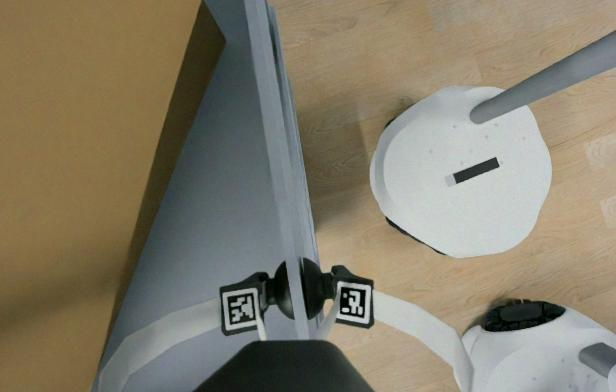

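Call:
move(
  r2={"base": {"translate_m": -0.472, "strafe_m": 0.223}, "pace": "slow"},
  blocking=false,
  cameras=[],
)

Call:
wait(
  seconds=8,
  cameras=["r2_wrist_camera"],
)

Scene clock: 5715.47 s.
move: r2 moving
r1.base_odometry: x=-1.400 y=+1.570 heading=+2.856
r1.turned_by_wheels: +0.000
r1.turned_by_imu: +0.000
r1.base_tilt: forward=-1.6 right=+1.3
r1.lidar_m: 5.05 0.40 0.25 - 0.25 0.25 0.47 3.81 1.13 0.37 0.39 0.67
r1.base_status: not commanded
r1.joint_positions: lift_m=+0.127 arm_m=+0.000 wrist_yaw_rad=+3.092 wrist_pitch_rad=+0.002 wrist_roll_rad=+0.000 gripper_m=+0.056
r1.joint_status: not commanded
r1.measured_speeds: translate_m=+0.000 strafe_m=+0.000 rotate_rad=+0.000 lift_m=+0.000 arm_m=+0.000 wrist_yaw_rad=+0.000 wrist_pitch_rad=+0.000 wrist_roll_rad=+0.000
r1.motor_effort: lift_m=+20(20) arm_m=+4(4) wheel_0=-1(1) wheel_1=+0(0) wheel_2=+0(0)
r1.servo_current: wrist_yaw_rad=33(59) wrist_pitch_rad=52(52) wrist_roll_rad=52(65) gripper_m=39(46)
r1.hand_pose: x=-0.1128 y=+0.1017 z=+0.3046 quat_wxyz=(+0.025, -0.001, +0.000, +1.000) (m; r1's base frame)
r1.wrist_depth_mm: 136 138 - 442 274 196 - / 110 138 - 445 291 190 - / 117 139 248 449 276 190 - / 136 151 - 449 279 191 - / 1983 - - 455 281 191 161 / 1205 1205 195 459 196 191 162 / 854 759 759 143 264 175 -
r2.base_odometry: x=-1.467 y=-3.354 heading=+1.277
r2.turned_by_wheels: +0.000
r2.turned_by_imu: +0.000
r2.base_tilt: forward=-0.6 right=+0.1
r2.lidar_m: 0.37 3.09 0.42 0.39 0.87 3.72 0.81 0.87 1.43 2.14 0.40 0.36
r2.base_status: translate_m moving; strafe_m moving
r2.joint_positions: lift_m=+0.940 arm_m=+0.200 wrist_yaw_rad=+0.000 wrist_pitch_rad=+1.567 wrist_roll_rad=+2.101 gripper_m=-0.037
r2.joint_status: not commanded
r2.measured_speeds: translate_m=-0.049 strafe_m=+0.023 rotate_rad=+0.001 lift_m=+0.000 arm_m=+0.000 wrist_yaw_rad=+0.000 wrist_pitch_rad=+0.000 wrist_roll_rad=+0.000
r2.motor_effort: lift_m=+18(18) arm_m=+4(4) wheel_0=-13(13) wheel_1=-4(5) wheel_2=+9(10)
r2.servo_current: wrist_yaw_rad=52(52) wrist_pitch_rad=39(46) wrist_roll_rad=52(65) gripper_m=117(124)
r2.contact_limits: lift_m 0.15
r2.hand_pose: x=+0.3719 y=-0.0874 z=+0.8298 quat_wxyz=(+0.352, +0.614, +0.351, -0.612) (m; r2's base frame)
r2.wrist_depth_mm: 125 166 224 1042 1042 1008 1025 / 132 183 246 1060 1042 1025 1025 / 140 205 - 1060 1042 - 1025 / 155 216 - 1042 1042 - 1008 / 166 233 - 1042 1060 1025 1042 / 186 245 181 193 177 1025 1025 / 202 151 - - - 842 820
pictures: none
No camera images: "cameras" was empty.

Scene clock: 5721.37 s.
earlier move: r2 done
r1.base_odometry: x=-1.400 y=+1.570 heading=+2.856
r1.turned_by_wheels: +0.000
r1.turned_by_imu: +0.000
r1.base_tilt: forward=-1.6 right=+1.3
r1.lidar_m: 5.07 0.36 0.25 - 0.25 0.25 0.47 0.46 0.39 0.35 0.40 0.68
r1.base_status: not commanded
r1.joint_positions: lift_m=+0.127 arm_m=+0.000 wrist_yaw_rad=+3.092 wrist_pitch_rad=+0.002 wrist_roll_rad=+0.000 gripper_m=+0.056
r1.joint_status: not commanded
r1.measured_speeds: translate_m=+0.000 strafe_m=+0.000 rotate_rad=+0.000 lift_m=+0.000 arm_m=+0.000 wrist_yaw_rad=+0.000 wrist_pitch_rad=+0.000 wrist_roll_rad=+0.000
r1.motor_effort: lift_m=+20(20) arm_m=+4(4) wheel_0=+0(1) wheel_1=+0(0) wheel_2=+0(0)
r1.servo_current: wrist_yaw_rad=46(78) wrist_pitch_rad=39(52) wrist_roll_rad=46(72) gripper_m=46(46)
r1.hand_pose: x=-0.1128 y=+0.1017 z=+0.3046 quat_wxyz=(+0.025, -0.001, +0.000, +1.000) (m; r1's base frame)
r1.wrist_depth_mm: 136 138 - 442 274 196 - / 110 138 - 445 294 190 - / 117 139 249 449 277 190 - / 136 150 - 445 278 190 - / 1983 - - 455 279 192 161 / 1078 1182 195 462 197 192 162 / 798 768 750 143 262 175 -
r2.base_odometry: x=-1.807 y=-3.731 heading=+1.277
r2.turned_by_wheels: +0.000
r2.turned_by_imu: -0.002
r2.base_tilt: forward=-0.7 right=+0.1
r2.lidar_m: 0.36 0.44 0.48 0.59 0.67 3.24 3.21 0.47 0.49 2.27 0.37 0.35
r2.base_status: done
r2.joint_positions: lift_m=+0.940 arm_m=+0.200 wrist_yaw_rad=+0.000 wrist_pitch_rad=+1.568 wrist_roll_rad=+2.101 gripper_m=-0.037
r2.joint_status: not commanded
r2.measured_speeds: translate_m=+0.000 strafe_m=+0.000 rotate_rad=+0.000 lift_m=+0.000 arm_m=+0.000 wrist_yaw_rad=+0.000 wrist_pitch_rad=+0.000 wrist_roll_rad=+0.000
r2.motor_effort: lift_m=+18(18) arm_m=+4(4) wheel_0=-6(16) wheel_1=-4(7) wheel_2=+4(10)
r2.servo_current: wrist_yaw_rad=59(65) wrist_pitch_rad=46(46) wrist_roll_rad=52(65) gripper_m=117(124)
r2.contact_limits: lift_m 0.15
r2.hand_pose: x=+0.3717 y=-0.0874 z=+0.8298 quat_wxyz=(+0.352, +0.614, +0.351, -0.613) (m; r2's base frame)
r2.wrist_depth_mm: 109 150 200 1042 1060 1042 1042 / 116 157 237 1060 1042 1042 591 / 134 186 - 1042 1060 - 1042 / 146 215 - 1042 1060 - 1042 / 164 226 - 209 1042 1042 1042 / 188 251 182 197 180 1042 1060 / 211 - - - - 1060 -
wait: 5.90 of 8 s (r2 has come to rest)
pictures: r2_wrist_camera
Images, in order (width x height): r2_wrist_camera 616x392.

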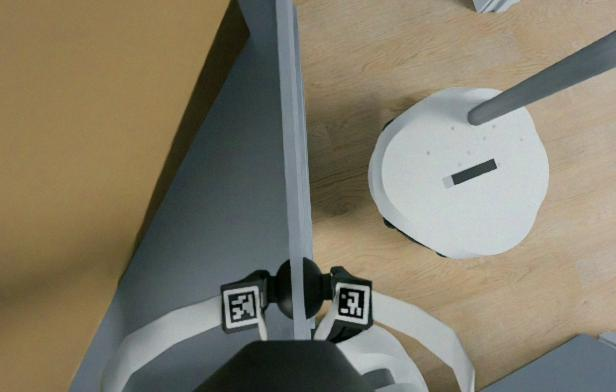

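Call:
move(
  r2={"base": {"translate_m": -1.105, "strafe_m": 0.546}, "pace": "default"},
  blocking=false,
  cameras=[],
)

Call:
wait(
  seconds=8,
  cameras=["r2_wrist_camera"],
)

Scene clock: 5751.27 s.
move: r2 moving
r1.base_odometry: x=-1.400 y=+1.570 heading=+2.856
r1.turned_by_wheels: +0.000
r1.turned_by_imu: +0.000
r1.base_tilt: forward=-1.6 right=+1.3
r1.lidar_m: 5.07 0.36 0.25 - 0.25 0.25 0.46 0.47 0.35 0.34 0.38 0.68
r1.base_status: not commanded
r1.joint_positions: lift_m=+0.127 arm_m=+0.000 wrist_yaw_rad=+3.092 wrist_pitch_rad=+0.002 wrist_roll_rad=+0.000 gripper_m=+0.056
r1.joint_status: not commanded
r1.measured_speeds: translate_m=+0.000 strafe_m=+0.000 rotate_rad=+0.000 lift_m=+0.000 arm_m=+0.000 wrist_yaw_rad=+0.000 wrist_pitch_rad=+0.000 wrist_roll_rad=+0.000
r1.motor_effort: lift_m=+20(20) arm_m=+4(4) wheel_0=+0(1) wheel_1=+0(0) wheel_2=+0(0)
r1.servo_current: wrist_yaw_rad=33(72) wrist_pitch_rad=39(46) wrist_roll_rad=39(46) gripper_m=46(52)
r1.hand_pose: x=-0.1128 y=+0.1017 z=+0.3046 quat_wxyz=(+0.025, -0.001, +0.000, +1.000) (m; r1's base frame)
r1.wrist_depth_mm: 136 138 - 439 274 196 - / 110 138 - 442 293 189 - / 117 139 249 449 278 190 - / 136 151 - 445 278 191 - / 1921 - - 455 279 191 162 / 1008 1205 195 459 196 192 162 / 741 750 750 144 263 175 -
r2.base_odometry: x=-1.831 y=-3.757 heading=+1.276
r2.turned_by_wheels: -0.001
r2.turned_by_imu: -0.001
r2.base_tilt: forward=-0.6 right=+0.1
r2.lidar_m: 0.35 0.46 0.51 0.56 0.64 3.19 3.18 0.49 0.49 2.30 0.38 0.35
r2.base_status: translate_m moving; strafe_m moving
r2.joint_positions: lift_m=+0.940 arm_m=+0.200 wrist_yaw_rad=+0.000 wrist_pitch_rad=+1.567 wrist_roll_rad=+2.101 gripper_m=-0.037
r2.joint_status: not commanded
r2.measured_speeds: translate_m=-0.122 strafe_m=+0.059 rotate_rad=+0.003 lift_m=+0.000 arm_m=+0.000 wrist_yaw_rad=+0.000 wrist_pitch_rad=+0.000 wrist_roll_rad=+0.000
r2.motor_effort: lift_m=+18(18) arm_m=+4(4) wheel_0=-13(21) wheel_1=-6(7) wheel_2=+12(13)
r2.servo_current: wrist_yaw_rad=46(52) wrist_pitch_rad=46(46) wrist_roll_rad=52(52) gripper_m=111(117)
r2.contact_limits: lift_m 0.15
r2.hand_pose: x=+0.3721 y=-0.0874 z=+0.8298 quat_wxyz=(+0.352, +0.615, +0.351, -0.612) (m; r2's base frame)
r2.wrist_depth_mm: 116 153 220 1042 1042 1042 1025 / 129 173 242 1025 1042 1042 597 / 138 198 - 1042 1042 - 1025 / 157 227 - 1060 1042 - 1025 / 172 241 - 1042 1042 1025 1042 / 195 255 181 193 179 1025 1025 / 223 137 - - - 1025 -
pictures: none
No camera images: "cameras" was empty.

Scene clock: 5756.33 s.
earlier move: r2 done
r1.base_odometry: x=-1.400 y=+1.570 heading=+2.856
r1.turned_by_wheels: +0.000
r1.turned_by_imu: +0.000
r1.base_tilt: forward=-1.6 right=+1.3
r1.lidar_m: 5.07 0.36 0.25 - 0.25 0.25 0.45 0.71 1.14 2.56 2.85 3.78
r1.base_status: not commanded
r1.joint_positions: lift_m=+0.127 arm_m=+0.000 wrist_yaw_rad=+3.092 wrist_pitch_rad=+0.002 wrist_roll_rad=+0.000 gripper_m=+0.056
r1.joint_status: not commanded
r1.measured_speeds: translate_m=+0.000 strafe_m=+0.000 rotate_rad=+0.000 lift_m=+0.000 arm_m=+0.000 wrist_yaw_rad=+0.000 wrist_pitch_rad=+0.000 wrist_roll_rad=+0.000
r1.motor_effort: lift_m=+20(20) arm_m=+4(4) wheel_0=+0(1) wheel_1=+0(0) wheel_2=+0(0)
r1.servo_current: wrist_yaw_rad=39(72) wrist_pitch_rad=39(52) wrist_roll_rad=39(72) gripper_m=39(52)
r1.hand_pose: x=-0.1128 y=+0.1017 z=+0.3046 quat_wxyz=(+0.025, -0.001, +0.000, +1.000) (m; r1's base frame)
r1.wrist_depth_mm: 136 138 - 442 273 196 - / 110 138 - 445 293 190 - / 117 139 249 449 278 190 - / 137 151 - 449 279 191 - / 151 - 1618 452 279 191 161 / 991 1182 194 459 196 191 161 / 778 750 759 143 262 175 -
r2.base_odometry: x=-2.650 y=-4.630 heading=+1.276
r2.turned_by_wheels: +0.000
r2.turned_by_imu: -0.007
r2.base_tilt: forward=-0.7 right=+0.0
r2.lidar_m: 0.38 0.87 1.43 2.16 2.43 2.02 2.03 2.29 2.56 1.76 0.32 0.31
r2.base_status: done
r2.joint_positions: lift_m=+0.940 arm_m=+0.200 wrist_yaw_rad=-0.001 wrist_pitch_rad=+1.573 wrist_roll_rad=+2.101 gripper_m=-0.037
r2.joint_status: not commanded
r2.measured_speeds: translate_m=+0.000 strafe_m=+0.000 rotate_rad=+0.000 lift_m=+0.000 arm_m=+0.000 wrist_yaw_rad=+0.000 wrist_pitch_rad=+0.000 wrist_roll_rad=+0.000
r2.motor_effort: lift_m=+18(18) arm_m=+4(4) wheel_0=-6(21) wheel_1=-6(8) wheel_2=-1(13)
r2.servo_current: wrist_yaw_rad=46(65) wrist_pitch_rad=39(52) wrist_roll_rad=46(59) gripper_m=111(124)
r2.contact_limits: lift_m 0.15
r2.hand_pose: x=+0.3703 y=-0.0874 z=+0.8298 quat_wxyz=(+0.351, +0.613, +0.352, -0.614) (m; r2's base frame)
r2.wrist_depth_mm: - 124 173 221 1060 1042 - / 111 144 207 - 1060 1042 1025 / 131 176 245 - - - 1060 / 151 219 - - - - 1060 / 182 - - 202 1060 1042 1042 / 233 - 181 198 178 1042 1042 / - - - - 1025 1042 1025
wait: 5.07 of 8 s (r2 has come to rest)
pictures: r2_wrist_camera
Images, in order (width x height): r2_wrist_camera 616x392.

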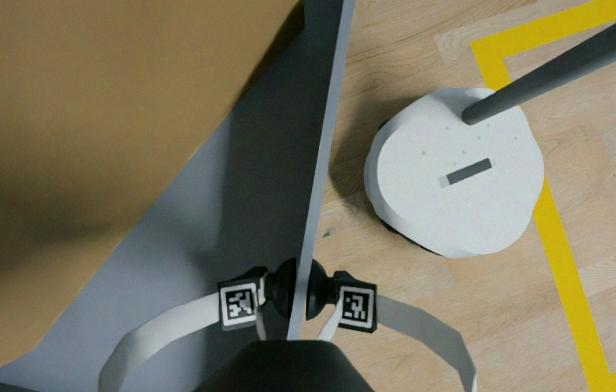

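Call:
move(
  r2={"base": {"translate_m": -0.570, "strafe_m": 0.287}},
  blocking=false,
  cameras=[],
)

Call:
wait(
  seconds=8,
  cameras=["r2_head_camera"],
)

Scene clock: 5782.90 s.
move: r2 moving
r1.base_odometry: x=-1.400 y=+1.570 heading=+2.856
r1.turned_by_wheels: +0.000
r1.turned_by_imu: +0.000
r1.base_tilt: forward=-1.6 right=+1.3
r1.lidar_m: 5.06 0.36 0.25 - 0.25 0.25 0.47 0.71 1.14 2.55 2.82 3.78
r1.base_status: not commanded
r1.joint_positions: lift_m=+0.127 arm_m=+0.000 wrist_yaw_rad=+3.092 wrist_pitch_rad=+0.002 wrist_roll_rad=+0.000 gripper_m=+0.056
r1.joint_status: not commanded
r1.measured_speeds: translate_m=+0.000 strafe_m=+0.000 rotate_rad=+0.000 lift_m=+0.000 arm_m=+0.000 wrist_yaw_rad=+0.000 wrist_pitch_rad=+0.000 wrist_roll_rad=+0.000
r1.motor_effort: lift_m=+20(20) arm_m=+4(4) wheel_0=-1(1) wheel_1=+0(0) wheel_2=+0(0)
r1.servo_current: wrist_yaw_rad=39(52) wrist_pitch_rad=39(52) wrist_roll_rad=59(59) gripper_m=39(46)
r1.hand_pose: x=-0.1128 y=+0.1017 z=+0.3046 quat_wxyz=(+0.025, -0.001, +0.000, +1.000) (m; r1's base frame)
r1.wrist_depth_mm: 136 138 - 436 273 196 - / 110 138 - 445 294 189 - / 117 139 248 452 277 191 - / 136 151 - 455 278 191 - / 150 - 1618 449 279 191 161 / 976 1205 195 459 196 192 162 / 778 759 750 143 264 175 -
r2.base_odometry: x=-2.674 y=-4.655 heading=+1.275
r2.turned_by_wheels: -0.001
r2.turned_by_imu: -0.001
r2.base_tilt: forward=-0.6 right=+0.1
r2.lidar_m: 0.38 0.92 1.51 2.15 2.41 2.01 2.00 2.25 2.58 1.84 0.33 0.33
r2.base_status: translate_m moving; strafe_m moving
r2.joint_positions: lift_m=+0.940 arm_m=+0.200 wrist_yaw_rad=-0.001 wrist_pitch_rad=+1.567 wrist_roll_rad=+2.101 gripper_m=-0.037
r2.joint_status: not commanded
r2.measured_speeds: translate_m=-0.122 strafe_m=+0.063 rotate_rad=+0.000 lift_m=+0.000 arm_m=+0.000 wrist_yaw_rad=+0.000 wrist_pitch_rad=-0.005 wrist_roll_rad=+0.000
r2.motor_effort: lift_m=+18(18) arm_m=+4(4) wheel_0=-20(20) wheel_1=-7(7) wheel_2=+11(11)
r2.servo_current: wrist_yaw_rad=52(59) wrist_pitch_rad=39(39) wrist_roll_rad=52(52) gripper_m=111(117)
r2.contact_limits: lift_m 0.15
r2.hand_pose: x=+0.3719 y=-0.0874 z=+0.8298 quat_wxyz=(+0.352, +0.615, +0.351, -0.612) (m; r2's base frame)
r2.wrist_depth_mm: 111 135 183 224 1025 1008 1008 / 117 153 224 - 1025 1042 597 / 135 195 248 - 1042 - 1025 / 162 224 - 1060 1025 - 1025 / 198 263 - 1042 1042 1025 1008 / 238 - 178 193 178 1042 1025 / - 132 - - - 1042 1025
pictures: none
No camera images: "cameras" was empty.

Scene clock: 5785.93 s.
earlier move: r2 done
r1.base_odometry: x=-1.400 y=+1.570 heading=+2.856
r1.turned_by_wheels: +0.000
r1.turned_by_imu: +0.000
r1.base_tilt: forward=-1.6 right=+1.3
r1.lidar_m: 5.07 0.37 0.25 - 0.25 0.25 0.48 1.32 1.16 2.54 2.83 3.77
r1.base_status: not commanded
r1.joint_positions: lift_m=+0.127 arm_m=+0.000 wrist_yaw_rad=+3.092 wrist_pitch_rad=+0.002 wrist_roll_rad=+0.000 gripper_m=+0.056
r1.joint_status: not commanded
r1.measured_speeds: translate_m=+0.000 strafe_m=+0.000 rotate_rad=+0.000 lift_m=+0.000 arm_m=+0.000 wrist_yaw_rad=+0.000 wrist_pitch_rad=+0.000 wrist_roll_rad=+0.000
r1.motor_effort: lift_m=+20(20) arm_m=+4(4) wheel_0=+0(1) wheel_1=+0(0) wheel_2=+0(0)
r1.servo_current: wrist_yaw_rad=59(72) wrist_pitch_rad=39(52) wrist_roll_rad=39(72) gripper_m=39(52)
r1.hand_pose: x=-0.1128 y=+0.1017 z=+0.3046 quat_wxyz=(+0.025, -0.001, +0.000, +1.000) (m; r1's base frame)
r1.wrist_depth_mm: 136 138 - 442 272 195 - / 110 139 1464 452 293 190 - / 117 139 247 449 277 191 - / 137 151 - 449 277 191 - / 1983 1708 1708 452 279 191 161 / 1205 1205 194 459 196 191 161 / 854 750 750 143 264 176 -
r2.base_odometry: x=-3.091 y=-5.092 heading=+1.276
r2.turned_by_wheels: +0.001
r2.turned_by_imu: -0.002
r2.base_tilt: forward=-0.6 right=+0.1
r2.lidar_m: 0.36 1.56 2.00 2.00 1.73 1.42 1.40 1.60 2.58 2.70 0.34 0.32
r2.base_status: done
r2.joint_positions: lift_m=+0.940 arm_m=+0.200 wrist_yaw_rad=-0.001 wrist_pitch_rad=+1.572 wrist_roll_rad=+2.101 gripper_m=-0.037
r2.joint_status: not commanded
r2.measured_speeds: translate_m=+0.000 strafe_m=+0.000 rotate_rad=+0.000 lift_m=+0.000 arm_m=+0.000 wrist_yaw_rad=+0.000 wrist_pitch_rad=+0.000 wrist_roll_rad=+0.000
r2.motor_effort: lift_m=+18(18) arm_m=+3(4) wheel_0=-3(22) wheel_1=-3(8) wheel_2=+2(11)
r2.servo_current: wrist_yaw_rad=39(59) wrist_pitch_rad=39(46) wrist_roll_rad=46(59) gripper_m=111(117)
r2.contact_limits: lift_m 0.15
r2.hand_pose: x=+0.3704 y=-0.0874 z=+0.8298 quat_wxyz=(+0.351, +0.613, +0.352, -0.614) (m; r2's base frame)
r2.wrist_depth_mm: 108 133 192 193 1042 1060 1060 / 112 148 229 1042 1060 1060 1042 / 129 178 243 - 1060 - 1060 / 143 212 - - - - 1025 / 165 224 - 208 1060 1042 1025 / 189 255 183 197 179 1042 1060 / 227 - - - 1025 1060 1042
wait: 3.03 of 8 s (r2 has come to rest)
pictures: r2_head_camera
Images, in order (width x height): r2_head_camera 420x560.

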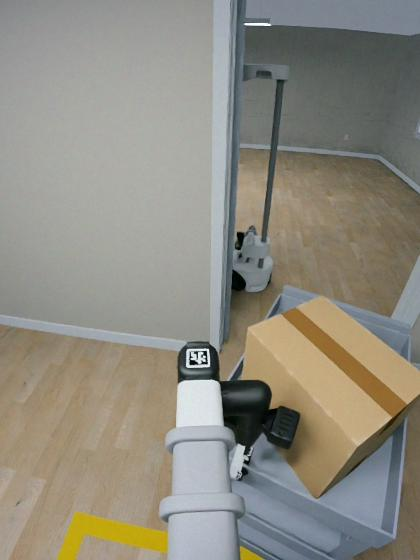

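Call:
move(
  r2={"base": {"translate_m": -0.567, "strafe_m": 0.308}},
  blocking=false,
  cameras=[],
)

Call:
wait(
  seconds=8,
  cameras=["r2_head_camera", "r2_head_right_camera"],
)

Scene clock: 5801.00 s.
move: r2 moving
r1.base_odometry: x=-1.400 y=+1.570 heading=+2.856
r1.turned_by_wheels: +0.000
r1.turned_by_imu: +0.000
r1.base_tilt: forward=-1.6 right=+1.3
r1.lidar_m: 5.08 0.39 0.25 - 0.25 0.25 0.48 1.32 1.15 2.58 2.82 3.79
r1.base_status: not commanded
r1.joint_positions: lift_m=+0.127 arm_m=+0.000 wrist_yaw_rad=+3.092 wrist_pitch_rad=+0.002 wrist_roll_rad=+0.000 gripper_m=+0.056
r1.joint_status: not commanded
r1.measured_speeds: translate_m=+0.000 strafe_m=+0.000 rotate_rad=+0.000 lift_m=+0.000 arm_m=+0.000 wrist_yaw_rad=+0.000 wrist_pitch_rad=+0.000 wrist_roll_rad=+0.000
r1.motor_effort: lift_m=+20(20) arm_m=+4(4) wheel_0=-1(1) wheel_1=+0(0) wheel_2=+0(0)
r1.servo_current: wrist_yaw_rad=46(59) wrist_pitch_rad=46(46) wrist_roll_rad=59(65) gripper_m=39(46)
r1.hand_pose: x=-0.1128 y=+0.1017 z=+0.3046 quat_wxyz=(+0.025, -0.001, +0.000, +1.000) (m; r1's base frame)
r1.wrist_depth_mm: 136 138 - 445 274 196 - / 110 139 1397 445 294 190 - / 117 139 247 449 277 190 - / 136 151 - 449 278 192 - / 1983 1983 1499 455 281 191 162 / 1182 1182 194 455 196 192 162 / 842 741 750 143 264 175 -
r2.base_odometry: x=-3.116 y=-5.117 heading=+1.275
r2.turned_by_wheels: -0.001
r2.turned_by_imu: -0.001
r2.base_tilt: forward=-0.6 right=+0.1
r2.lidar_m: 0.36 1.59 1.98 1.98 1.68 1.40 1.38 1.57 2.49 2.73 0.37 0.34
r2.base_status: translate_m moving; strafe_m moving
r2.joint_positions: lift_m=+0.940 arm_m=+0.200 wrist_yaw_rad=-0.001 wrist_pitch_rad=+1.566 wrist_roll_rad=+2.101 gripper_m=-0.037
r2.joint_status: not commanded
r2.measured_speeds: translate_m=-0.122 strafe_m=+0.066 rotate_rad=+0.001 lift_m=+0.000 arm_m=+0.000 wrist_yaw_rad=+0.003 wrist_pitch_rad=-0.014 wrist_roll_rad=+0.000
r2.motor_effort: lift_m=+18(18) arm_m=+4(4) wheel_0=-16(21) wheel_1=-6(6) wheel_2=+11(12)
r2.servo_current: wrist_yaw_rad=52(59) wrist_pitch_rad=46(46) wrist_roll_rad=46(59) gripper_m=111(117)
r2.contact_limits: lift_m 0.15
r2.hand_pose: x=+0.3722 y=-0.0874 z=+0.8298 quat_wxyz=(+0.352, +0.615, +0.351, -0.612) (m; r2's base frame)
r2.wrist_depth_mm: 113 151 207 - 1025 1042 1025 / 129 174 242 1060 1042 1025 597 / 139 204 - 1042 1060 - 1008 / 161 229 - 1060 1025 - 1025 / 190 249 - 1042 1025 1025 1042 / 210 161 179 193 171 1042 1042 / 242 132 - - - - 1042
pictures: none
No camera images: "cameras" was empty.

Scene clock: 5804.10 s.
earlier move: r2 done
r1.base_odometry: x=-1.400 y=+1.570 heading=+2.856
r1.turned_by_wheels: +0.000
r1.turned_by_imu: +0.000
r1.base_tilt: forward=-1.6 right=+1.3
r1.lidar_m: 5.06 0.38 0.25 - 0.25 0.25 0.47 3.80 1.17 2.57 2.81 3.80
r1.base_status: not commanded
r1.joint_positions: lift_m=+0.127 arm_m=+0.000 wrist_yaw_rad=+3.092 wrist_pitch_rad=+0.002 wrist_roll_rad=+0.000 gripper_m=+0.056
r1.joint_status: not commanded
r1.measured_speeds: translate_m=+0.000 strafe_m=+0.000 rotate_rad=+0.000 lift_m=+0.000 arm_m=+0.000 wrist_yaw_rad=+0.000 wrist_pitch_rad=+0.000 wrist_roll_rad=+0.000
r1.motor_effort: lift_m=+20(20) arm_m=+4(4) wheel_0=+0(1) wheel_1=+0(0) wheel_2=+0(0)
r1.servo_current: wrist_yaw_rad=59(72) wrist_pitch_rad=33(52) wrist_roll_rad=52(65) gripper_m=39(52)
r1.hand_pose: x=-0.1128 y=+0.1017 z=+0.3046 quat_wxyz=(+0.025, -0.001, +0.000, +1.000) (m; r1's base frame)
r1.wrist_depth_mm: 136 138 - 442 274 197 - / 110 138 - 445 294 189 - / 117 139 248 452 277 190 - / 136 151 - 449 277 191 - / 1921 - - 455 279 191 161 / 1182 1229 195 462 197 193 162 / 831 750 759 143 264 176 -
r2.base_odometry: x=-3.551 y=-5.544 heading=+1.275
r2.turned_by_wheels: +0.000
r2.turned_by_imu: -0.003
r2.base_tilt: forward=-0.7 right=+0.1
r2.lidar_m: 0.36 2.21 1.83 1.80 0.98 0.81 0.80 0.88 1.46 2.90 0.35 0.33
r2.base_status: done
r2.joint_positions: lift_m=+0.940 arm_m=+0.200 wrist_yaw_rad=-0.001 wrist_pitch_rad=+1.572 wrist_roll_rad=+2.101 gripper_m=-0.037
r2.joint_status: not commanded
r2.measured_speeds: translate_m=+0.000 strafe_m=+0.000 rotate_rad=+0.000 lift_m=+0.000 arm_m=+0.000 wrist_yaw_rad=+0.000 wrist_pitch_rad=+0.000 wrist_roll_rad=+0.000
r2.motor_effort: lift_m=+18(18) arm_m=+4(4) wheel_0=-2(22) wheel_1=-5(7) wheel_2=+0(12)
r2.servo_current: wrist_yaw_rad=52(59) wrist_pitch_rad=39(52) wrist_roll_rad=39(59) gripper_m=111(124)
r2.contact_limits: lift_m 0.15
r2.hand_pose: x=+0.3704 y=-0.0874 z=+0.8298 quat_wxyz=(+0.351, +0.613, +0.352, -0.614) (m; r2's base frame)
r2.wrist_depth_mm: 111 151 209 1060 1060 1060 1060 / 115 161 240 1060 1060 1042 569 / 133 186 - 1060 1060 - 1042 / 143 206 - 1060 - - 1060 / 162 232 - 208 1042 1042 1042 / 184 245 183 198 179 1042 1025 / 208 - - - - 1042 1042
wait: 3.10 of 8 s (r2 has come to rest)
pictures: r2_head_camera, r2_head_right_camera
Images, in order (width x height): r2_head_camera 420x560, r2_head_right_camera 420x672.

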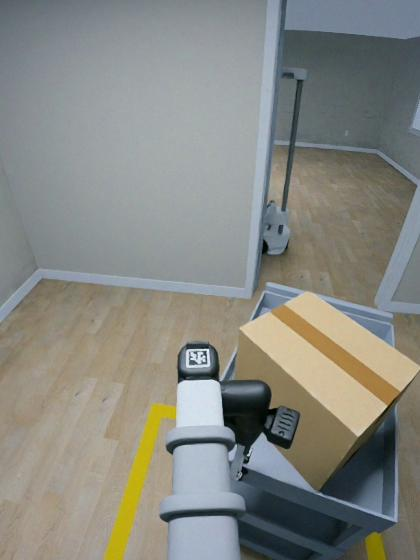

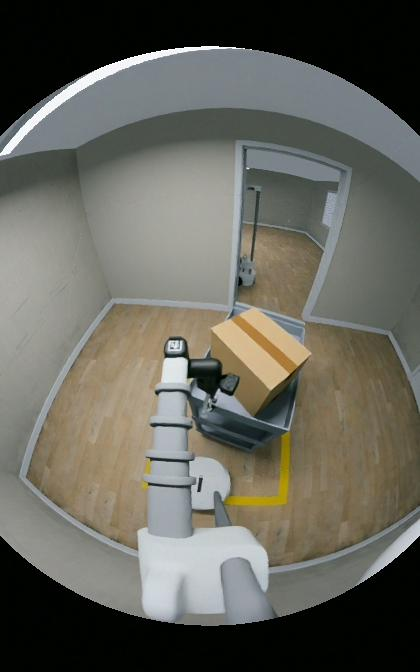

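Call:
zoom_image(
  camera="r2_head_right_camera",
  region=[110, 300, 350, 540],
)

Scaled by 2.100 from the camera's 420x672 image, which has a finer 600x960 frame.

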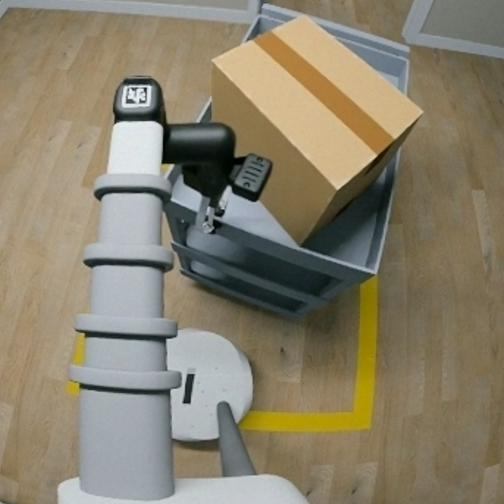

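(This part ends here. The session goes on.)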